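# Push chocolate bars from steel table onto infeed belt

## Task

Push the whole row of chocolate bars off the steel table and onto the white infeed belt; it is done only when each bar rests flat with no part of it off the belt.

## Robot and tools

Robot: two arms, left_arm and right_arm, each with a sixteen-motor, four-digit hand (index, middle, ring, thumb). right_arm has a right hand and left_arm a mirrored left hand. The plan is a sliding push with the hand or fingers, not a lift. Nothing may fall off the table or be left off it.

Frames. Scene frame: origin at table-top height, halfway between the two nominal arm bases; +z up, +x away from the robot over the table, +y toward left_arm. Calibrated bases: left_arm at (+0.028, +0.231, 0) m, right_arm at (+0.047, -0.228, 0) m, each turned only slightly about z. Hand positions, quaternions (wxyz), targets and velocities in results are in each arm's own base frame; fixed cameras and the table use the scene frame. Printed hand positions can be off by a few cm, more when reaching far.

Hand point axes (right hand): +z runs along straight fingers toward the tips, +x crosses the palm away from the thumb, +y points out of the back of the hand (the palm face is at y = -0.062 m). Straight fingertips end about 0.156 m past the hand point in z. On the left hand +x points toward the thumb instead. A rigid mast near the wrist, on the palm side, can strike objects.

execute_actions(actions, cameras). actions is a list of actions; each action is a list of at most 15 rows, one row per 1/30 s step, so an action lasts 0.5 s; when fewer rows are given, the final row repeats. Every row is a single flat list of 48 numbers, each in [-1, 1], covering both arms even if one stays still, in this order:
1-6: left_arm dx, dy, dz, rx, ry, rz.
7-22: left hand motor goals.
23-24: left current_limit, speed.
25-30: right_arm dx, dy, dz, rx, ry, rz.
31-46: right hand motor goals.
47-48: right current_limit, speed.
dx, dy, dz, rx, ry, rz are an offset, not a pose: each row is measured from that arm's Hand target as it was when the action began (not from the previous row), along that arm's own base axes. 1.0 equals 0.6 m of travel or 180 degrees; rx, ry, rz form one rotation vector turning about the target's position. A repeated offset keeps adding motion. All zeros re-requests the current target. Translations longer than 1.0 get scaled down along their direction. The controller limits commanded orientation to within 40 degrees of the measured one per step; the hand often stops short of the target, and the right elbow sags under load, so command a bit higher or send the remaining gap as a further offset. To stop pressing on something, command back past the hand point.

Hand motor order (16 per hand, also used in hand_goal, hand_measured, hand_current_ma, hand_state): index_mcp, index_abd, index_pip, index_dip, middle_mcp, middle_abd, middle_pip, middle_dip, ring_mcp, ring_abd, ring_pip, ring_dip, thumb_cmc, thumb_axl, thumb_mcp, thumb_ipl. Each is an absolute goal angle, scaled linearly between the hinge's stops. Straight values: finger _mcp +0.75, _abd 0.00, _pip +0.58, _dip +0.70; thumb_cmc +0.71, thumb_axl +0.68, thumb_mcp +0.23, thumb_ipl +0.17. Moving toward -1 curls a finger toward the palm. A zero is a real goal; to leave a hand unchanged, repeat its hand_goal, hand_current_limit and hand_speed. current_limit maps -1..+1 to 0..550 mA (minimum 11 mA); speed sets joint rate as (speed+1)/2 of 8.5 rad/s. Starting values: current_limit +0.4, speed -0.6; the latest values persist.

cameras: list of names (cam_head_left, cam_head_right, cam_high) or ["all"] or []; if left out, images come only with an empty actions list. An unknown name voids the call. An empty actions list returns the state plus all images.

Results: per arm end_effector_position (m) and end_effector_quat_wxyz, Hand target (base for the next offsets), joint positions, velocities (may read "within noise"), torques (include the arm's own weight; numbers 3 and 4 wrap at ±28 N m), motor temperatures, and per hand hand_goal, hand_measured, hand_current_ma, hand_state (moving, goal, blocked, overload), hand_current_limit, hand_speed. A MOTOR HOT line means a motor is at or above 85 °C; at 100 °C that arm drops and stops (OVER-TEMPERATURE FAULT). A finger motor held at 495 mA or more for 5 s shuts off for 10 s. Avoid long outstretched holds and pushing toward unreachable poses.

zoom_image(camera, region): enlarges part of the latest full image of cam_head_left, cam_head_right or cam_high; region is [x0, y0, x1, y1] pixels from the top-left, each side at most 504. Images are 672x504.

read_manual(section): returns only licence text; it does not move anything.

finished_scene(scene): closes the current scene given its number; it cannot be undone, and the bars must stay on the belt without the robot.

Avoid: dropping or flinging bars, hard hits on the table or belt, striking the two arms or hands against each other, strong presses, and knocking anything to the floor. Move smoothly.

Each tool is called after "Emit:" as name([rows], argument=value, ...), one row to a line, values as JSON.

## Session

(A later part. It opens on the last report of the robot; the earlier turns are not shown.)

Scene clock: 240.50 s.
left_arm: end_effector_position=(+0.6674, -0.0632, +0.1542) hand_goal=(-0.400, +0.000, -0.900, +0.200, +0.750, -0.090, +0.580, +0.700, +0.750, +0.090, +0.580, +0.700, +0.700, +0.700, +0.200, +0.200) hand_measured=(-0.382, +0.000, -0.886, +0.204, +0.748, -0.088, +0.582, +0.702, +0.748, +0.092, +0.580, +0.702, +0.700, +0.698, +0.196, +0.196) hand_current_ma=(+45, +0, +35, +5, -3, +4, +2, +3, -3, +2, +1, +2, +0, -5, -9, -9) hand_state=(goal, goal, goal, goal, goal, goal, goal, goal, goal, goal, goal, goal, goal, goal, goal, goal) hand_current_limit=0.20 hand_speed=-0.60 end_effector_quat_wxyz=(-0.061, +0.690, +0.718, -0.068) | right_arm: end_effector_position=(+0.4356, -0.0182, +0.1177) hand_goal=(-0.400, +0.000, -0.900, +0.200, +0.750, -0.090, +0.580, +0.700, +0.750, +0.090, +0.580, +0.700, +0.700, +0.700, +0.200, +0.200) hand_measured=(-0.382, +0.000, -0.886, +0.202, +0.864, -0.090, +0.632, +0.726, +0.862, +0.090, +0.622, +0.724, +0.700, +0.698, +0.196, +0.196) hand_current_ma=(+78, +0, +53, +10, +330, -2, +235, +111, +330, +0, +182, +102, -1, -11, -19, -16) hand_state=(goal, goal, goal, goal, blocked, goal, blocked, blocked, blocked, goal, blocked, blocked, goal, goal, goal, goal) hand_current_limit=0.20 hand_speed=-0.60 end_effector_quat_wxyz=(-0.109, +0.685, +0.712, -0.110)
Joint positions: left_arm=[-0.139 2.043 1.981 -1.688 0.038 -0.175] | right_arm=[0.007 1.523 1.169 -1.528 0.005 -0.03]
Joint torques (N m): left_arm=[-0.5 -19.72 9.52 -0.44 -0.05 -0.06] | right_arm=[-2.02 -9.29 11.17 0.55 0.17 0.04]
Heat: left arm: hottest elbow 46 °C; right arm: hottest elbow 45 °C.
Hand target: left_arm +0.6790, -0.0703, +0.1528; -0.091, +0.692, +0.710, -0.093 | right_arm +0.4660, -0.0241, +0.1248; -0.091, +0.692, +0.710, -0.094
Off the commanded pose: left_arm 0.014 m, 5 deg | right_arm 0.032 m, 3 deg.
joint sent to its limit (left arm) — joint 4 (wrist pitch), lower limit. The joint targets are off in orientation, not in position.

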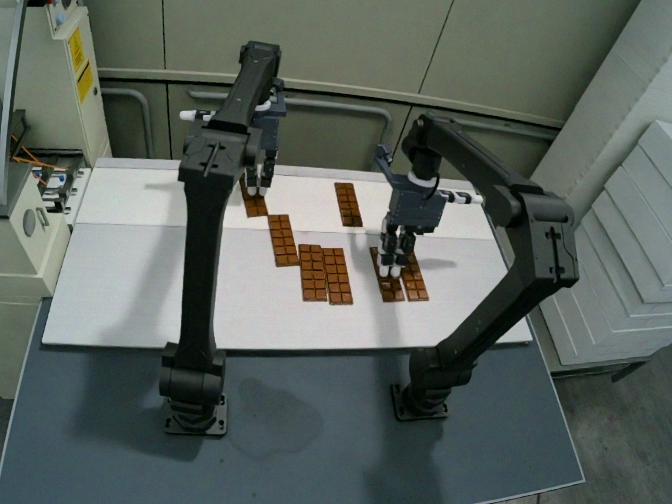

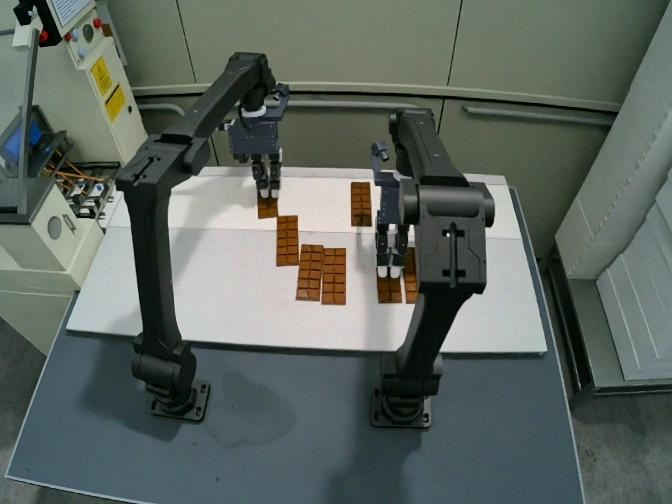

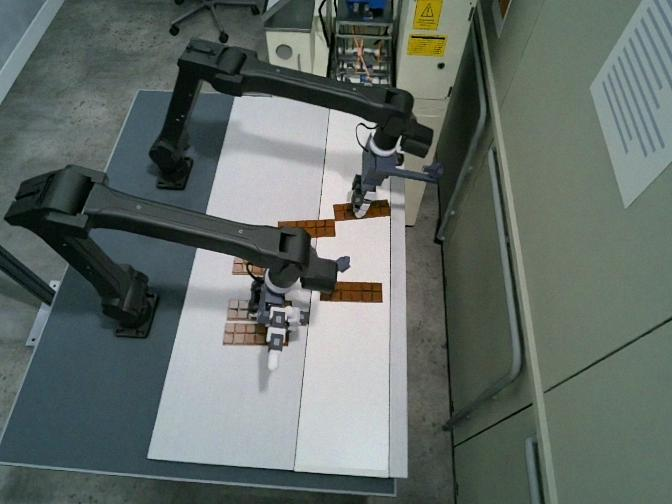

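Emit:
execute_actions([
  [[-0.04,0.002,-0.008,0,0,-0.02,-0.4,0,-0.9,0.2,0.75,-0.09,0.58,0.7,0.75,0.09,0.58,0.7,0.7,0.7,0.2,0.2,0.2,-0.6,0.095,0,0.006,0,0,0,-0.4,0,-0.9,0.2,0.75,-0.09,0.58,0.7,0.75,0.09,0.58,0.7,0.7,0.7,0.2,0.2,0.2,-0.6]],
  [[0,0,0,0,0,0,-0.4,0,-0.9,0.2,0.75,-0.09,0.58,0.7,0.75,0.09,0.58,0.7,0.7,0.7,0.2,0.2,0.2,-0.6,0.095,0,0.004,0,0,0,-0.4,0,-0.9,0.2,0.75,-0.09,0.58,0.7,0.75,0.09,0.58,0.7,0.7,0.7,0.2,0.2,0.2,-0.6]],
], cameras=["cam_head_left","cam_head_right","cam_high"])

Emit:
zoom_image(camera="cam_head_left", region=[220, 160, 460, 310])

Emit:
zoom_image(camera="cam_high", region=[230, 180, 410, 350])

Scene clock: 258.93 s.
left_arm: end_effector_position=(+0.6600, -0.0656, +0.1537) hand_goal=(-0.400, +0.000, -0.900, +0.200, +0.750, -0.090, +0.580, +0.700, +0.750, +0.090, +0.580, +0.700, +0.700, +0.700, +0.200, +0.200) hand_measured=(-0.382, +0.000, -0.886, +0.204, +0.744, -0.090, +0.578, +0.700, +0.728, +0.086, +0.566, +0.692, +0.700, +0.698, +0.196, +0.196) hand_current_ma=(+45, +0, +35, +5, -12, +1, -1, +1, -63, -4, -31, -14, +0, -5, -9, -9) hand_state=(goal, goal, goal, goal, goal, goal, goal, goal, blocked, goal, goal, goal, goal, goal, goal, goal) hand_current_limit=0.20 hand_speed=-0.60 end_effector_quat_wxyz=(-0.066, +0.711, +0.697, -0.070) | right_arm: end_effector_position=(+0.5544, -0.0173, +0.1253) hand_goal=(-0.400, +0.000, -0.900, +0.200, +0.750, -0.090, +0.580, +0.700, +0.750, +0.090, +0.580, +0.700, +0.700, +0.700, +0.200, +0.200) hand_measured=(-0.382, +0.000, -0.886, +0.202, +0.818, -0.090, +0.624, +0.724, +0.816, +0.090, +0.614, +0.722, +0.700, +0.698, +0.196, +0.196) hand_current_ma=(+78, +0, +53, +10, +328, -2, +192, +101, +320, +0, +146, +94, +0, -11, -19, -16) hand_state=(goal, goal, goal, goal, blocked, goal, blocked, blocked, blocked, goal, blocked, blocked, goal, goal, goal, goal) hand_current_limit=0.20 hand_speed=-0.60 end_effector_quat_wxyz=(-0.105, +0.686, +0.712, -0.106)
Joint positions: left_arm=[-0.139 2.024 1.951 -1.688 0.03 -0.117] | right_arm=[0.007 1.806 1.552 -1.617 0.005 -0.03]
Joint torques (N m): left_arm=[-0.38 -21.89 5.53 -0.49 -0.3 -0.02] | right_arm=[-1.9 -14.56 11.51 0.08 0.16 0.04]
Heat: left arm: hottest elbow 48 °C; right arm: hottest elbow 49 °C.
Hand target: left_arm +0.6550, -0.0691, +0.1480; -0.094, +0.714, +0.688, -0.090 | right_arm +0.5800, -0.0241, +0.1309; -0.091, +0.692, +0.710, -0.094
Off the commanded pose: left_arm 0.009 m, 4 deg | right_arm 0.027 m, 2 deg.
joint sent to its limit (left arm) — joint 4 (wrist pitch), lower limit. The joint targets are off in orientation, not in position.

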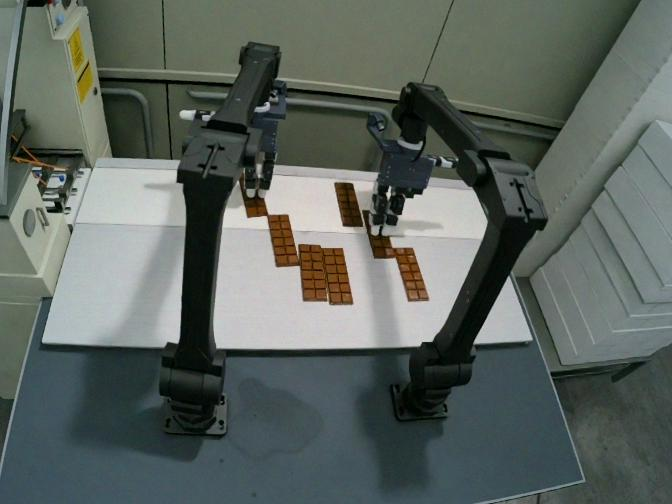

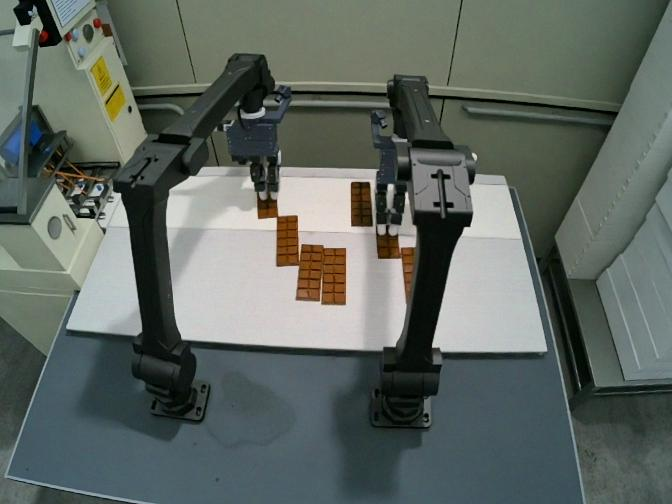

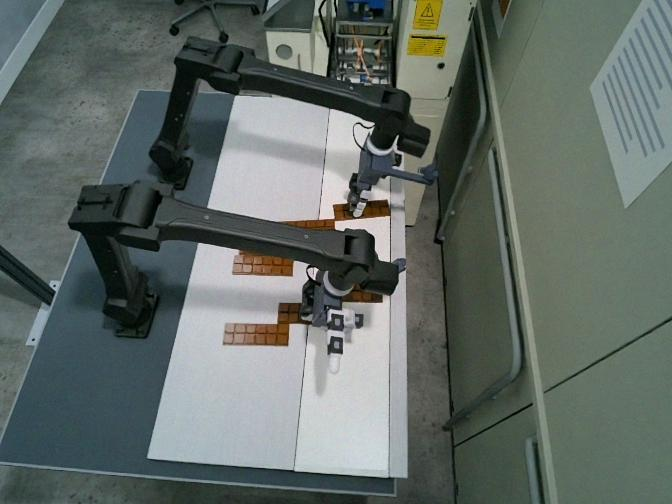

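Scaled by 2.100.

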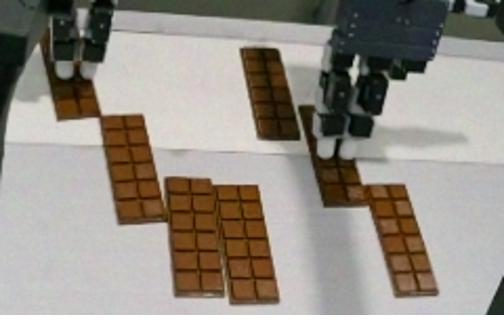

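Scaled by 2.800.

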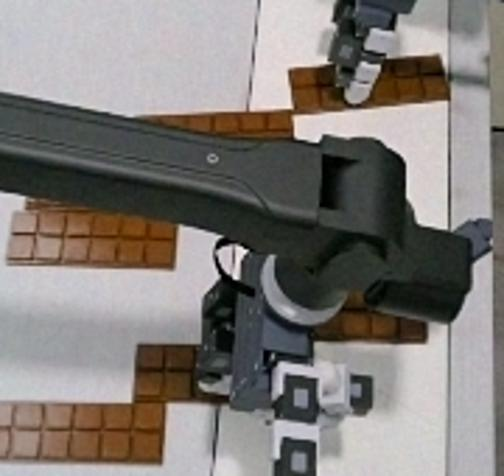

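Emit:
execute_actions([
  [[-0.03,0,-0.012,0,0,0,-0.4,0,-0.9,0.2,0.75,-0.09,0.58,0.7,0.75,0.09,0.58,0.7,0.7,0.7,0.2,0.2,0.2,-0.6,0.07,0,0.003,0,0,0,-0.4,0,-0.9,0.2,0.75,-0.09,0.58,0.7,0.75,0.09,0.58,0.7,0.7,0.7,0.2,0.2,0.2,-0.6]],
  [[-0.02,0,0,0,0,0,-0.4,0,-0.9,0.2,0.75,-0.09,0.58,0.7,0.75,0.09,0.58,0.7,0.7,0.7,0.2,0.2,0.2,-0.6,0.07,0,0,0,0,0,-0.4,0,-0.9,0.2,0.75,-0.09,0.58,0.7,0.75,0.09,0.58,0.7,0.7,0.7,0.2,0.2,0.2,-0.6]],
], cameras=["cam_head_left","cam_head_right","cam_high"])

Emit:
zoom_image(camera="cam_head_left", region=[220, 160, 460, 310])

Emit:
zoom_image(camera="cam_high", region=[230, 180, 410, 350])

Scene clock: 272.00 s.
left_arm: end_effector_position=(+0.6326, -0.0631, +0.1497) hand_goal=(-0.400, +0.000, -0.900, +0.200, +0.750, -0.090, +0.580, +0.700, +0.750, +0.090, +0.580, +0.700, +0.700, +0.700, +0.200, +0.200) hand_measured=(-0.382, +0.000, -0.886, +0.204, +0.744, -0.090, +0.578, +0.700, +0.720, +0.094, +0.562, +0.690, +0.700, +0.698, +0.196, +0.196) hand_current_ma=(+45, +0, +35, +5, -12, +1, -1, +1, -92, +5, -46, -20, +0, -5, -9, -9) hand_state=(goal, goal, goal, goal, goal, goal, goal, goal, blocked, goal, goal, goal, goal, goal, goal, goal) hand_current_limit=0.20 hand_speed=-0.60 end_effector_quat_wxyz=(-0.080, +0.710, +0.695, -0.082) | right_arm: end_effector_position=(+0.6453, -0.0166, +0.1341) hand_goal=(-0.400, +0.000, -0.900, +0.200, +0.750, -0.090, +0.580, +0.700, +0.750, +0.090, +0.580, +0.700, +0.700, +0.700, +0.200, +0.200) hand_measured=(-0.382, +0.000, -0.886, +0.202, +0.792, -0.090, +0.612, +0.718, +0.790, +0.090, +0.604, +0.716, +0.700, +0.698, +0.196, +0.196) hand_current_ma=(+78, +0, +53, +10, +193, -2, +143, +75, +188, +0, +104, +64, +0, -11, -19, -16) hand_state=(goal, goal, goal, goal, blocked, goal, blocked, goal, blocked, goal, blocked, goal, goal, goal, goal, goal) hand_current_limit=0.20 hand_speed=-0.60 end_effector_quat_wxyz=(-0.088, +0.688, +0.715, -0.090)
Joint positions: left_arm=[-0.141 1.971 1.86 -1.687 0.032 -0.117] | right_arm=[0.007 2.013 1.885 -1.695 0.005 -0.03]
Joint torques (N m): left_arm=[-0.85 -20.84 5.15 -0.59 -0.21 -0.09] | right_arm=[-1.9 -17.85 11.7 -0.32 0.18 0.04]
Heat: left arm: hottest elbow 47 °C; right arm: hottest elbow 49 °C.
Hand target: left_arm +0.6249, -0.0692, +0.1408; -0.094, +0.714, +0.688, -0.090 | right_arm +0.6641, -0.0241, +0.1327; -0.091, +0.692, +0.710, -0.094
Off the commanded pose: left_arm 0.013 m, 2 deg | right_arm 0.020 m, 1 deg.
joint sent to its limit (left arm) — joint 4 (wrist pitch), lower limit. The joint targets still meet the commanded pose.
joint sent to its limit (right arm) — joint 4 (wrist pitch), lower limit. The joint targets still meet the commanded pose.

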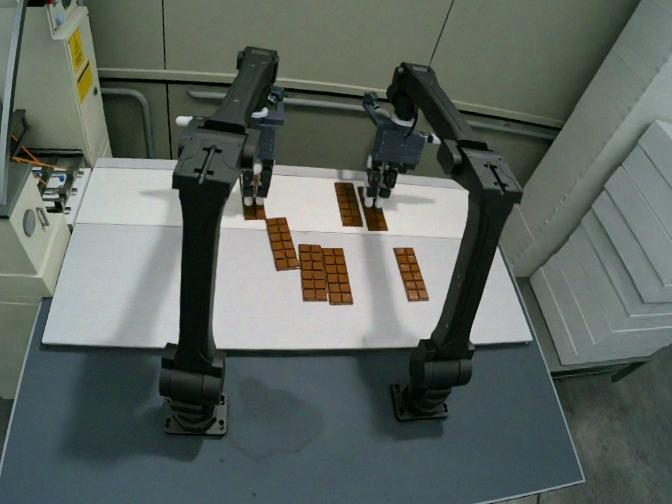

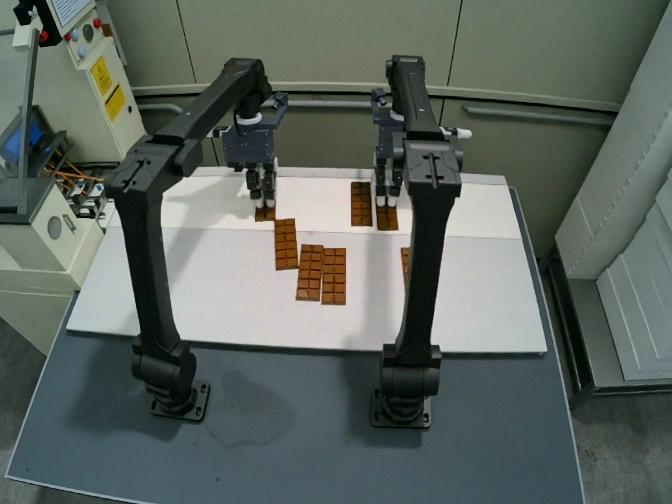

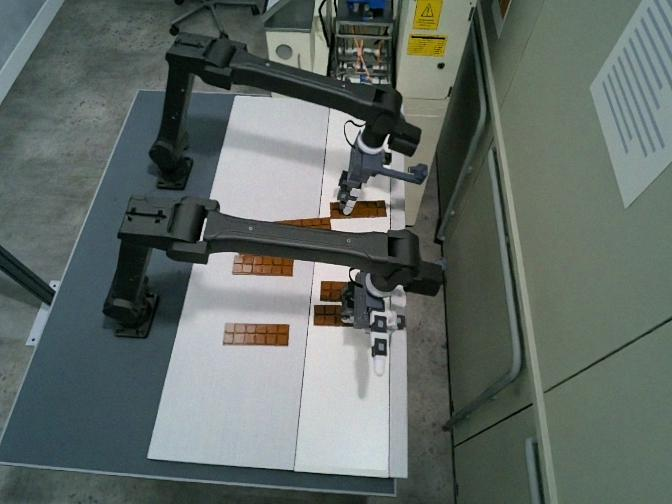

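Scaled by 2.100.

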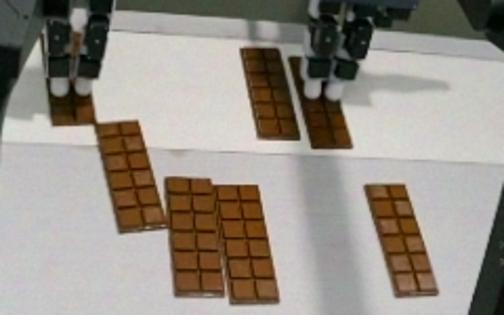

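Scaled by 2.800.

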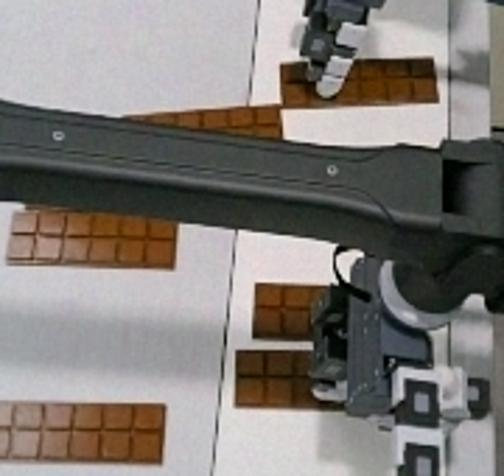

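Emit:
execute_actions([
  [[0,0,0.07,0,0,0,-0.4,0,-0.9,0.2,0.75,-0.09,0.58,0.7,0.75,0.09,0.58,0.7,0.7,0.7,0.2,0.2,0.2,-0.6,-0.06,0,0.08,0,0,0,-0.4,0,-0.9,0.2,0.75,-0.09,0.58,0.7,0.75,0.09,0.58,0.7,0.7,0.7,0.2,0.2,0.2,-0.6]],
  [[-0.171,-0.101,0,0,0,0,-0.4,0,-0.9,0.2,0.75,-0.09,0.58,0.7,0.75,0.09,0.58,0.7,0.7,0.7,0.2,0.2,0.2,-0.6,-0.195,-0.05,0,0,0,0,-0.4,0,-0.9,0.2,0.75,-0.09,0.58,0.7,0.75,0.09,0.58,0.7,0.7,0.7,0.2,0.2,0.2,-0.6]],
  [[0,0,-0.03,0,0,0,-0.4,0,-0.9,0.2,0.75,-0.09,0.58,0.7,0.75,0.09,0.58,0.7,0.7,0.7,0.2,0.2,0.2,-0.6,-0.195,-0.053,-0.03,0,0,0,-0.4,0,-0.9,0.2,0.75,-0.09,0.58,0.7,0.75,0.09,0.58,0.7,0.7,0.7,0.2,0.2,0.2,-0.6]],
], cameras=["cam_head_left","cam_head_right","cam_high"])

Emit:
zoom_image(camera="cam_head_left", region=[220, 160, 460, 310])

Emit:
zoom_image(camera="cam_head_right", region=[220, 160, 460, 310])

Emit:
zoom_image(camera="cam_high", region=[230, 180, 410, 350])

Scene clock: 305.43 s.
left_arm: end_effector_position=(+0.5193, -0.1336, +0.1658) hand_goal=(-0.400, +0.000, -0.900, +0.200, +0.750, -0.090, +0.580, +0.700, +0.750, +0.090, +0.580, +0.700, +0.700, +0.700, +0.200, +0.200) hand_measured=(-0.382, +0.000, -0.886, +0.204, +0.744, -0.090, +0.578, +0.700, +0.742, +0.092, +0.576, +0.698, +0.700, +0.698, +0.196, +0.196) hand_current_ma=(+45, +0, +35, +5, -13, +1, -1, +1, -18, +3, -7, -4, -1, -5, -9, -9) hand_state=(goal, goal, goal, goal, goal, goal, goal, goal, goal, goal, goal, goal, goal, goal, goal, goal) hand_current_limit=0.20 hand_speed=-0.60 end_effector_quat_wxyz=(-0.097, +0.719, +0.682, -0.092) | right_arm: end_effector_position=(+0.3959, -0.0822, +0.1607) hand_goal=(-0.400, +0.000, -0.900, +0.200, +0.750, -0.090, +0.580, +0.700, +0.750, +0.090, +0.580, +0.700, +0.700, +0.700, +0.200, +0.200) hand_measured=(-0.382, +0.000, -0.886, +0.202, +0.744, -0.090, +0.580, +0.702, +0.744, +0.090, +0.580, +0.702, +0.700, +0.698, +0.196, +0.196) hand_current_ma=(+78, +0, +53, +10, -23, -2, +1, +10, -24, +0, +1, +10, -3, -11, -19, -16) hand_state=(goal, goal, goal, goal, goal, goal, goal, goal, goal, goal, goal, goal, goal, goal, goal, goal) hand_current_limit=0.20 hand_speed=-0.60 end_effector_quat_wxyz=(-0.096, +0.691, +0.709, -0.099)
Joint positions: left_arm=[-0.309 1.731 1.556 -1.656 0.068 -0.248] | right_arm=[-0.165 1.377 1.13 -1.597 0.052 -0.184]
Joint torques (N m): left_arm=[0.85 -17.2 6.35 -0.08 -0.07 -0.25] | right_arm=[-2.08 -11.4 6.57 0.12 0.12 -0.09]
Heat: left arm: hottest elbow 44 °C; right arm: hottest elbow 50 °C.
Hand target: left_arm +0.5223, -0.1299, +0.1647; -0.094, +0.714, +0.688, -0.090 | right_arm +0.3941, -0.0858, +0.1627; -0.091, +0.692, +0.710, -0.093
Off the commanded pose: left_arm 0.005 m, 1 deg | right_arm 0.005 m, 1 deg.

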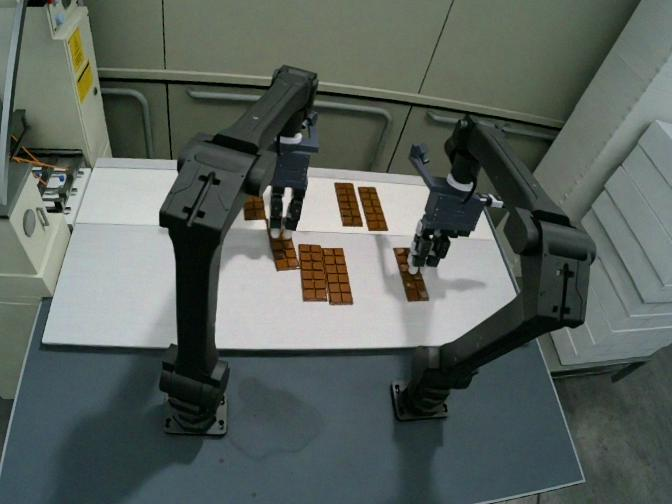

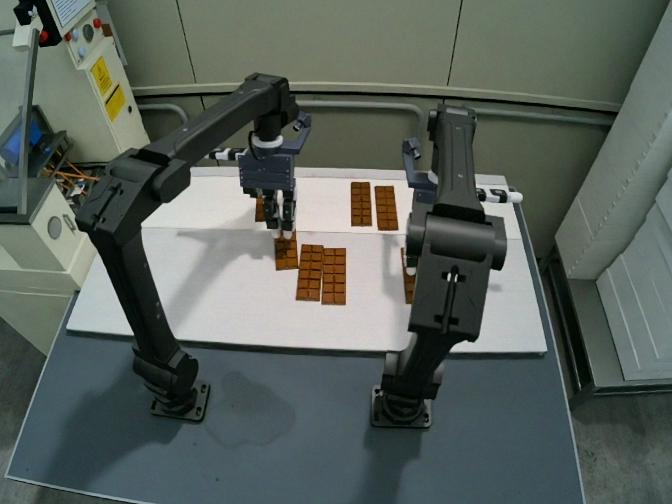

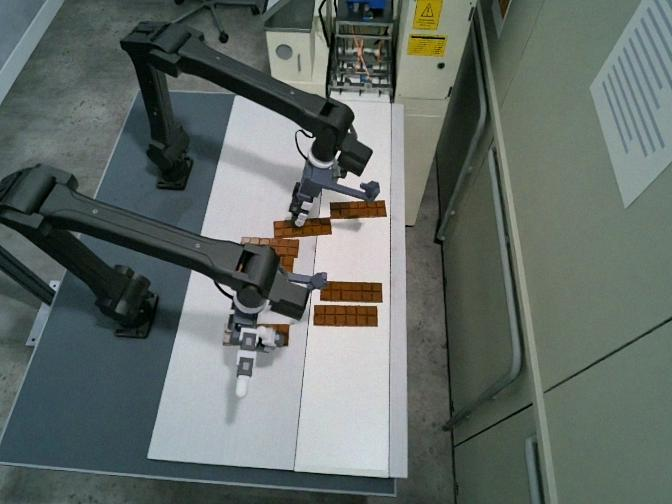

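Scaled by 2.100.

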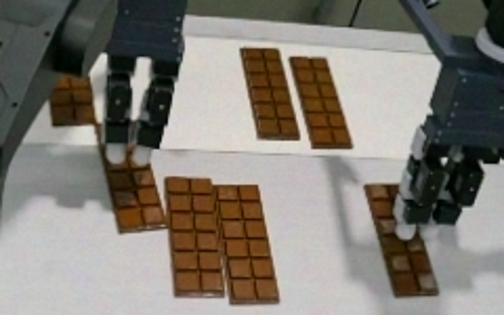

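Scaled by 2.100.

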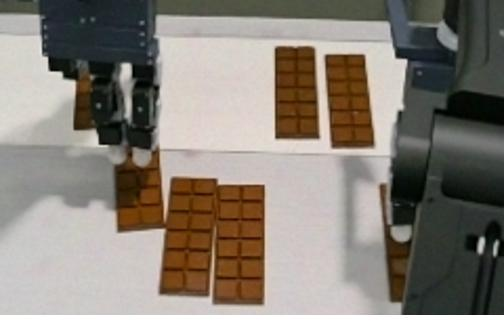

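Scaled by 2.800.

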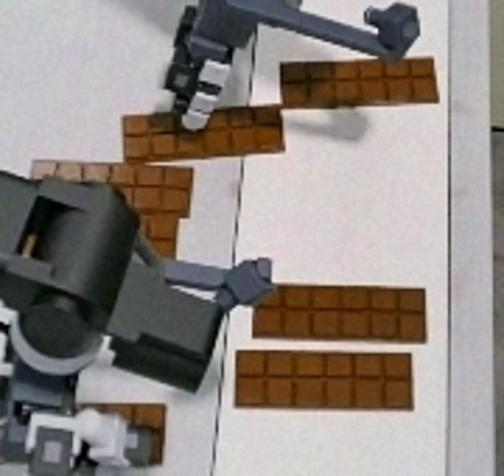

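Emit:
execute_actions([
  [[0,0,-0.03,0,0,0,-0.4,0,-0.9,0.2,0.75,-0.09,0.58,0.7,0.75,0.09,0.58,0.7,0.7,0.7,0.2,0.2,0.2,-0.6,0,0,-0.035,0,0,0,-0.4,0,-0.9,0.2,0.75,-0.09,0.58,0.7,0.75,0.09,0.58,0.7,0.7,0.7,0.2,0.2,0.2,-0.6]],
  [[0.01,0,-0.02,0,0,0,-0.4,0,-0.9,0.2,0.75,-0.09,0.58,0.7,0.75,0.09,0.58,0.7,0.7,0.7,0.2,0.2,0.2,-0.6,0.02,0,-0.028,0,0,0,-0.4,0,-0.9,0.2,0.75,-0.09,0.58,0.7,0.75,0.09,0.58,0.7,0.7,0.7,0.2,0.2,0.2,-0.6]],
  [[0,-0.0105,-0.002,0,0,-0.02,-0.4,0,-0.9,0.2,0.75,-0.09,0.58,0.7,0.75,0.09,0.58,0.7,0.7,0.7,0.2,0.2,0.2,-0.6,0.09,0,0.001,0,0,0,-0.4,0,-0.9,0.2,0.75,-0.09,0.58,0.7,0.75,0.09,0.58,0.7,0.7,0.7,0.2,0.2,0.2,-0.6]],
  [[0,-0.0105,0,0,0,-0.02,-0.4,0,-0.9,0.2,0.75,-0.09,0.58,0.7,0.75,0.09,0.58,0.7,0.7,0.7,0.2,0.2,0.2,-0.6,0.095,0,0.004,0,0,0,-0.4,0,-0.9,0.2,0.75,-0.09,0.58,0.7,0.75,0.09,0.58,0.7,0.7,0.7,0.2,0.2,0.2,-0.6]],
], cameras=["cam_head_left","cam_head_right","cam_high"])

Emit:
zoom_image(camera="cam_head_left", region=[220, 160, 460, 310])

Emit:
zoom_image(camera="cam_high", region=[230, 180, 410, 350])

Scene clock: 331.47 s.
left_arm: end_effector_position=(+0.5281, -0.1406, +0.1440) hand_goal=(-0.400, +0.000, -0.900, +0.200, +0.750, -0.090, +0.580, +0.700, +0.750, +0.090, +0.580, +0.700, +0.700, +0.700, +0.200, +0.200) hand_measured=(-0.382, +0.000, -0.886, +0.204, +0.748, -0.090, +0.580, +0.700, +0.740, +0.082, +0.574, +0.698, +0.700, +0.698, +0.196, +0.196) hand_current_ma=(+45, +0, +35, +5, -2, -1, +0, +1, -26, -14, -10, -4, -1, -5, -9, -9) hand_state=(goal, goal, goal, goal, goal, goal, goal, goal, goal, goal, goal, goal, goal, goal, goal, goal) hand_current_limit=0.20 hand_speed=-0.60 end_effector_quat_wxyz=(-0.090, +0.751, +0.649, -0.086) | right_arm: end_effector_position=(+0.4896, -0.0880, +0.1240) hand_goal=(-0.400, +0.000, -0.900, +0.200, +0.750, -0.090, +0.580, +0.700, +0.750, +0.090, +0.580, +0.700, +0.700, +0.700, +0.200, +0.200) hand_measured=(-0.382, +0.000, -0.886, +0.202, +0.816, -0.096, +0.630, +0.724, +0.814, +0.088, +0.618, +0.722, +0.700, +0.698, +0.196, +0.196) hand_current_ma=(+78, +0, +53, +10, +316, -20, +220, +100, +313, -9, +168, +97, -1, -11, -19, -16) hand_state=(goal, goal, goal, goal, blocked, goal, blocked, blocked, blocked, goal, blocked, blocked, goal, goal, goal, goal) hand_current_limit=0.20 hand_speed=-0.60 end_effector_quat_wxyz=(-0.107, +0.688, +0.710, -0.104)
Joint positions: left_arm=[-0.308 1.749 1.521 -1.587 0.052 -0.156] | right_arm=[-0.146 1.655 1.346 -1.557 0.043 -0.17]
Joint torques (N m): left_arm=[-0.38 -16.03 6.01 -0.17 -0.66 -0.03] | right_arm=[0.21 -11.58 11.15 0.34 -0.06 0.19]
Heat: left arm: hottest elbow 43 °C; right arm: hottest elbow 48 °C.
Hand target: left_arm +0.5283, -0.1424, +0.1336; -0.099, +0.756, +0.642, -0.084 | right_arm +0.5170, -0.0859, +0.1279; -0.091, +0.692, +0.710, -0.094
Off the commanded pose: left_arm 0.011 m, 1 deg | right_arm 0.028 m, 2 deg.

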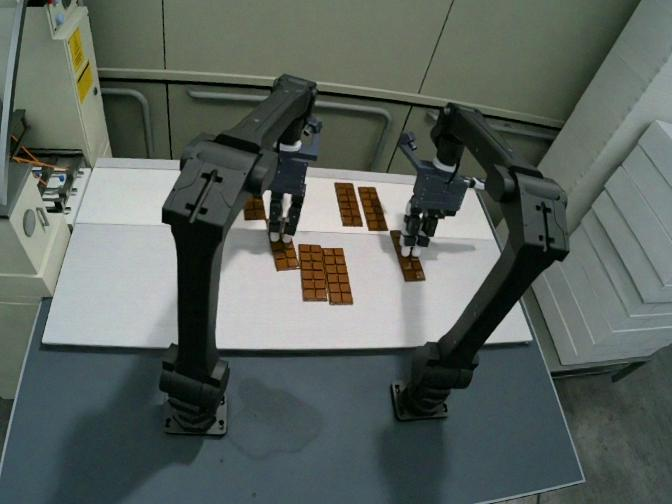

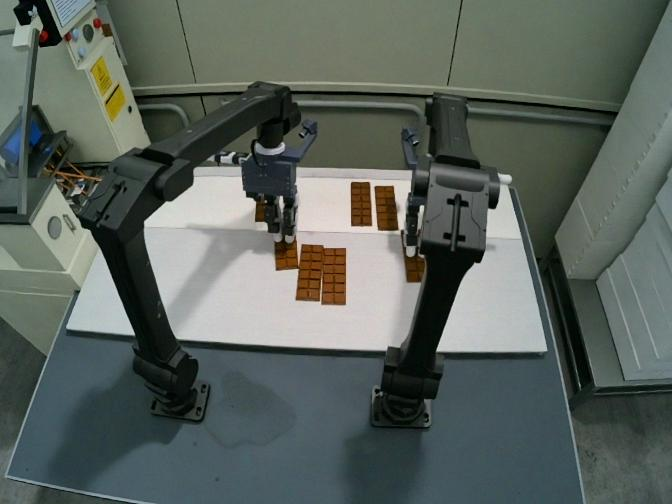

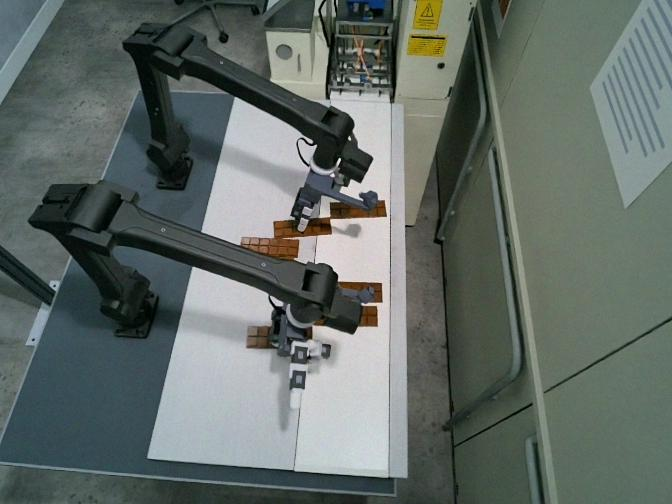

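Scaled by 2.100.

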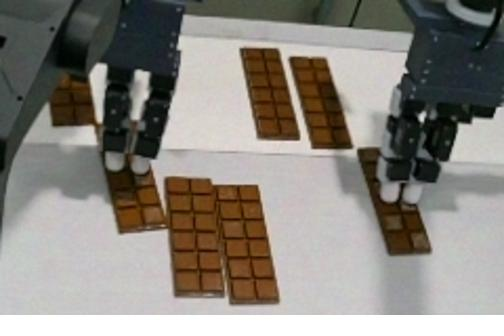

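Scaled by 2.800.

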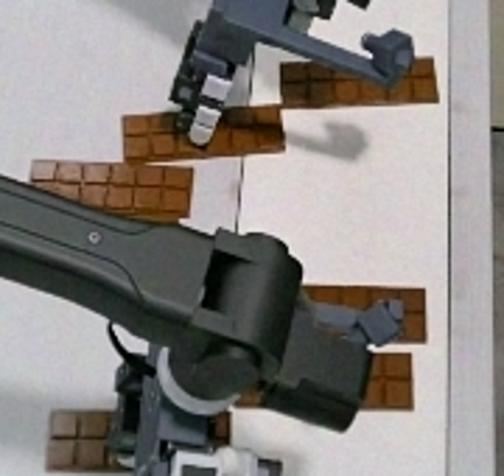

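Emit:
execute_actions([
  [[0,0,0.035,0,0,0,-0.4,0,-0.9,0.2,0.75,-0.09,0.58,0.7,0.75,0.09,0.58,0.7,0.7,0.7,0.2,0.2,0.2,-0.6,0.085,-0.003,0.004,0,0,0,-0.4,0,-0.9,0.2,0.75,-0.09,0.58,0.7,0.75,0.09,0.58,0.7,0.7,0.7,0.2,0.2,0.2,-0.6]],
  [[0.08,0.034,0,0,0,0.04,-0.4,0,-0.9,0.2,0.75,-0.09,0.58,0.7,0.75,0.09,0.58,0.7,0.7,0.7,0.2,0.2,0.2,-0.6,0.085,-0.003,0.003,0,0,0,-0.4,0,-0.9,0.2,0.75,-0.09,0.58,0.7,0.75,0.09,0.58,0.7,0.7,0.7,0.2,0.2,0.2,-0.6]],
  [[0,0,-0.025,0,0,0,-0.4,0,-0.9,0.2,0.75,-0.09,0.58,0.7,0.75,0.09,0.58,0.7,0.7,0.7,0.2,0.2,0.2,-0.6,0.08,-0.003,0.001,0,0,0,-0.4,0,-0.9,0.2,0.75,-0.09,0.58,0.7,0.75,0.09,0.58,0.7,0.7,0.7,0.2,0.2,0.2,-0.6]],
], cameras=["cam_head_left","cam_head_right","cam_high"])

Emit:
zoom_image(camera="cam_head_left", region=[220, 160, 460, 310])

Emit:
zoom_image(camera="cam_high", region=[230, 180, 410, 350])

Emit:
zoom_image(camera="cam_head_right", region=[220, 160, 460, 310])

Scene clock: 363.07 s.
left_arm: end_effector_position=(+0.5622, -0.1229, +0.1413) hand_goal=(-0.400, +0.000, -0.900, +0.200, +0.750, -0.090, +0.580, +0.700, +0.750, +0.090, +0.580, +0.700, +0.700, +0.700, +0.200, +0.200) hand_measured=(-0.382, +0.000, -0.886, +0.204, +0.750, -0.092, +0.582, +0.702, +0.756, +0.084, +0.584, +0.702, +0.700, +0.698, +0.196, +0.196) hand_current_ma=(+45, +0, +35, +5, +1, -2, +5, +3, +12, -9, +9, +2, -1, -5, -9, -9) hand_state=(goal, goal, goal, goal, goal, goal, goal, goal, goal, goal, goal, goal, goal, goal, goal, goal) hand_current_limit=0.20 hand_speed=-0.60 end_effector_quat_wxyz=(-0.102, +0.718, +0.682, -0.097) | right_arm: end_effector_position=(+0.6473, -0.0979, +0.1355) hand_goal=(-0.400, +0.000, -0.900, +0.200, +0.750, -0.090, +0.580, +0.700, +0.750, +0.090, +0.580, +0.700, +0.700, +0.700, +0.200, +0.200) hand_measured=(-0.382, +0.000, -0.886, +0.202, +0.790, -0.092, +0.612, +0.716, +0.790, +0.090, +0.604, +0.716, +0.700, +0.698, +0.196, +0.196) hand_current_ma=(+78, +0, +53, +10, +184, -10, +135, +71, +183, -1, +101, +64, +0, -11, -19, -16) hand_state=(goal, goal, goal, goal, blocked, goal, blocked, goal, blocked, goal, blocked, goal, goal, goal, goal, goal) hand_current_limit=0.20 hand_speed=-0.60 end_effector_quat_wxyz=(-0.085, +0.692, +0.712, -0.088)
Joint positions: left_arm=[-0.265 1.852 1.661 -1.655 0.06 -0.204] | right_arm=[-0.124 2.026 1.909 -1.695 0.038 -0.148]
Joint torques (N m): left_arm=[0.67 -17.14 8.28 0.16 -0.19 -0.29] | right_arm=[0.26 -17.55 11.77 -0.31 -0.03 0.18]
Motor temperatures (°C): left_arm=[30 35 42 26 28 26] | right_arm=[31 34 49 29 29 27]
Heat: left arm: hottest elbow 42 °C; right arm: hottest elbow 49 °C.
Hand target: left_arm +0.5762, -0.1220, +0.1394; -0.094, +0.714, +0.688, -0.090 | right_arm +0.6670, -0.0912, +0.1327; -0.091, +0.692, +0.710, -0.094
Off the commanded pose: left_arm 0.014 m, 2 deg | right_arm 0.021 m, 1 deg.
joint sent to its limit (right arm) — joint 4 (wrist pitch), lower limit. The joint targets still meet the commanded pose.

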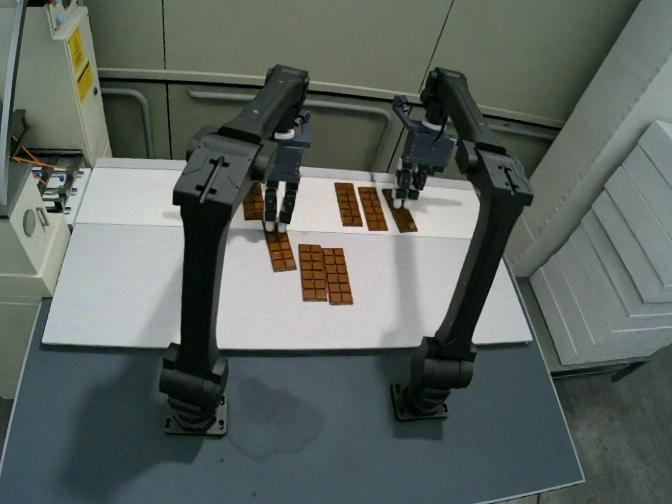

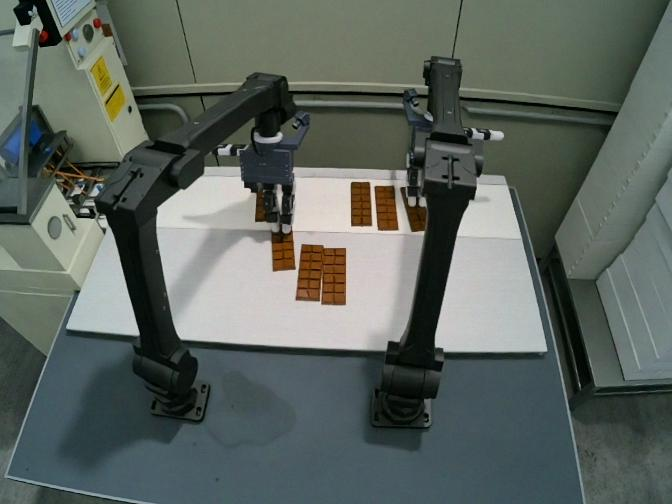

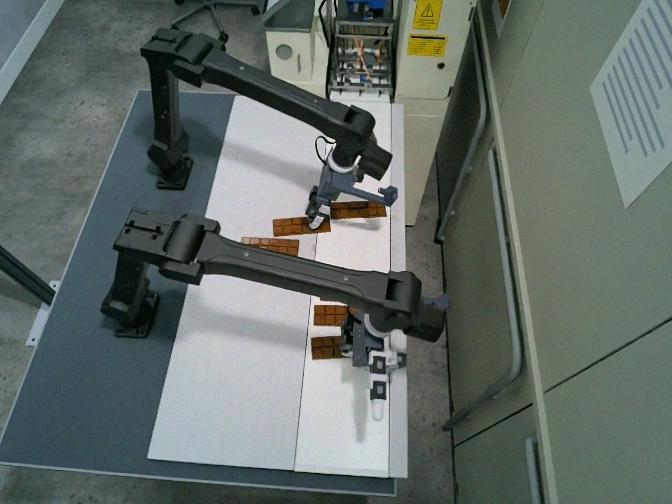

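Scaled by 2.100.

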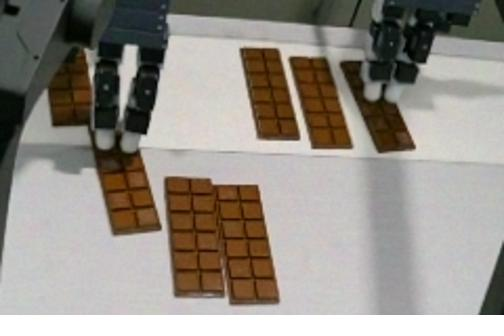

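Scaled by 2.800.

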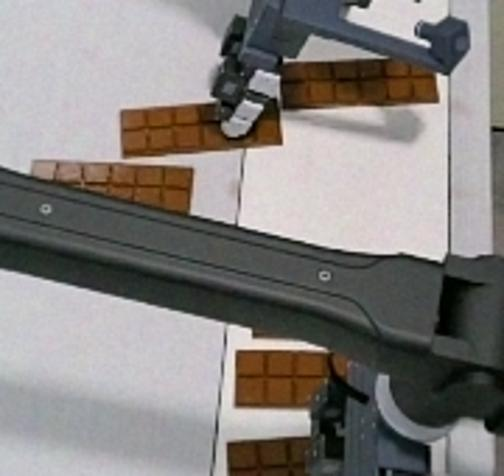

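Scaled by 2.100.

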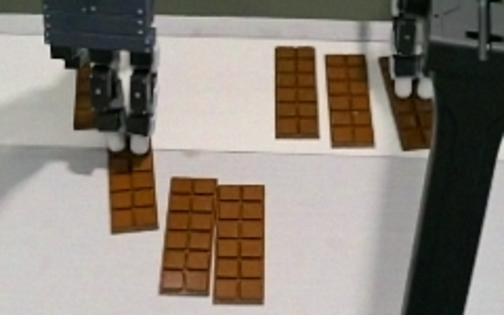

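Emit:
execute_actions([
  [[0,-0.006,-0.012,0,0,0,-0.4,0,-0.9,0.2,0.75,-0.09,0.58,0.7,0.75,0.09,0.58,0.7,0.7,0.7,0.2,0.2,0.2,-0.6,-0.045,0,0.08,0,0,0,-0.4,0,-0.9,0.2,0.75,-0.09,0.58,0.7,0.75,0.09,0.58,0.7,0.7,0.7,0.2,0.2,0.2,-0.6]],
  [[0.015,-0.014,-0.004,0,0,0,-0.4,0,-0.9,0.2,0.75,-0.09,0.58,0.7,0.75,0.09,0.58,0.7,0.7,0.7,0.2,0.2,0.2,-0.6,-0.207,0.1,0,0,0,0,-0.4,0,-0.9,0.2,0.75,-0.09,0.58,0.7,0.75,0.09,0.58,0.7,0.7,0.7,0.2,0.2,0.2,-0.6]],
  [[0.04,-0.008,0,0,0,0,-0.4,0,-0.9,0.2,0.75,-0.09,0.58,0.7,0.75,0.09,0.58,0.7,0.7,0.7,0.2,0.2,0.2,-0.6,-0.207,0.1,-0.01,0,0,0,-0.4,0,-0.9,0.2,0.75,-0.09,0.58,0.7,0.75,0.09,0.58,0.7,0.7,0.7,0.2,0.2,0.2,-0.6]],
], cameras=["cam_head_left","cam_head_right","cam_high"])

Emit:
zoom_image(camera="cam_head_left", region=[220, 160, 460, 310])

Emit:
zoom_image(camera="cam_high", region=[230, 180, 410, 350])

Emit:
zoom_image(camera="cam_head_right", region=[220, 160, 460, 310])

Scene clock: 396.50 s.
left_arm: end_effector_position=(+0.5905, -0.1301, +0.1368) hand_goal=(-0.400, +0.000, -0.900, +0.200, +0.750, -0.090, +0.580, +0.700, +0.750, +0.090, +0.580, +0.700, +0.700, +0.700, +0.200, +0.200) hand_measured=(-0.382, +0.000, -0.886, +0.204, +0.802, -0.080, +0.616, +0.718, +0.802, +0.094, +0.616, +0.718, +0.700, +0.698, +0.196, +0.196) hand_current_ma=(+45, +0, +35, +5, +175, +17, +106, +45, +182, +7, +106, +46, -1, -5, -9, -9) hand_state=(goal, goal, goal, goal, blocked, goal, blocked, goal, blocked, goal, blocked, goal, goal, goal, goal, goal) hand_current_limit=0.20 hand_speed=-0.60 end_effector_quat_wxyz=(-0.102, +0.714, +0.685, -0.098) | right_arm: end_effector_position=(+0.3950, +0.0249, +0.1736) hand_goal=(-0.400, +0.000, -0.900, +0.200, +0.750, -0.090, +0.580, +0.700, +0.750, +0.090, +0.580, +0.700, +0.700, +0.700, +0.200, +0.200) hand_measured=(-0.382, +0.000, -0.886, +0.202, +0.744, -0.092, +0.580, +0.702, +0.744, +0.090, +0.580, +0.702, +0.700, +0.698, +0.196, +0.196) hand_current_ma=(+78, +0, +53, +10, -22, -6, +1, +10, -24, -1, +1, +9, -2, -11, -19, -16) hand_state=(goal, goal, goal, goal, goal, goal, goal, goal, goal, goal, goal, goal, goal, goal, goal, goal) hand_current_limit=0.20 hand_speed=-0.60 end_effector_quat_wxyz=(-0.094, +0.692, +0.709, -0.094)
Joint positions: left_arm=[-0.265 1.936 1.773 -1.686 0.062 -0.215] | right_arm=[0.129 1.356 1.144 -1.625 -0.031 0.101]
Joint torques (N m): left_arm=[-0.56 -16.73 9.44 0.34 -0.11 -0.31] | right_arm=[0.03 -10.93 6.64 -0.17 0.01 0.1]
Motor temperatures (°C): left_arm=[30 35 45 26 28 26] | right_arm=[31 36 54 29 29 27]
Heat: left arm: hottest elbow 45 °C; right arm: hottest elbow 54 °C.
Hand target: left_arm +0.6094, -0.1387, +0.1300; -0.094, +0.714, +0.688, -0.090 | right_arm +0.3917, +0.0287, +0.1746; -0.091, +0.692, +0.710, -0.094
Off the commanded pose: left_arm 0.022 m, 1 deg | right_arm 0.005 m, 0 deg.

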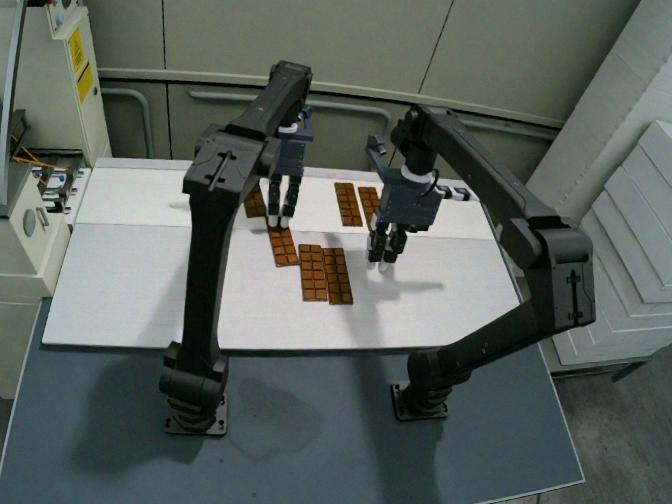

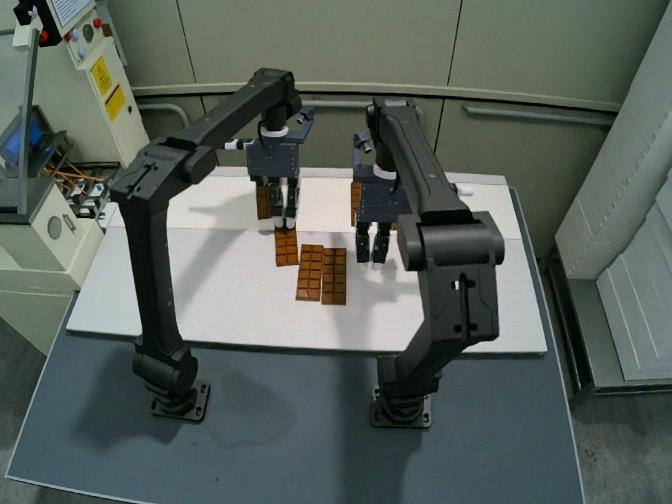

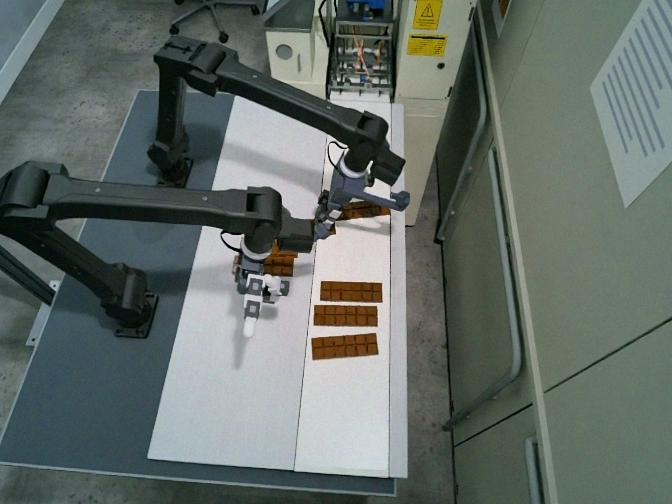

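Scaled by 2.100.

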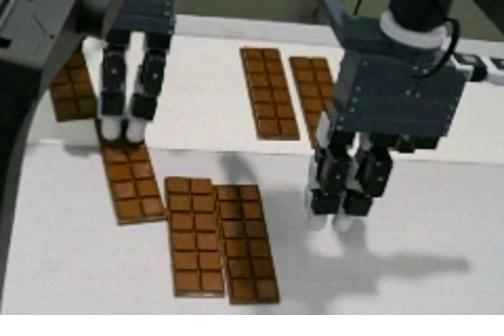

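Scaled by 2.800.

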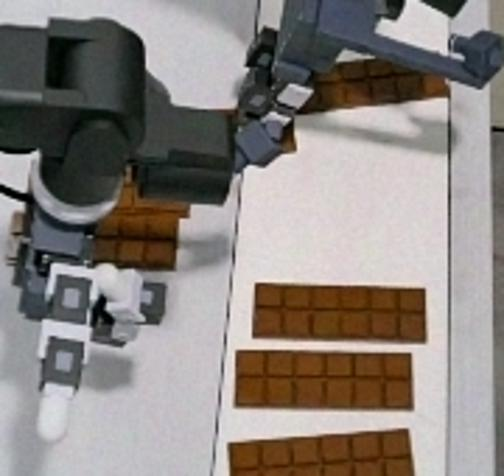

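Scaled by 2.100.

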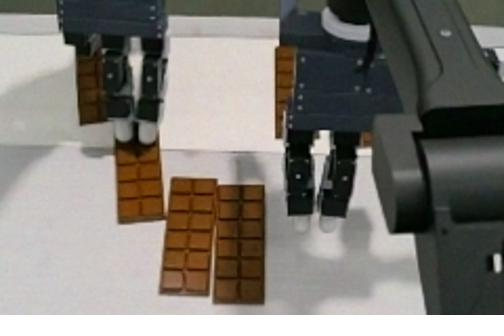

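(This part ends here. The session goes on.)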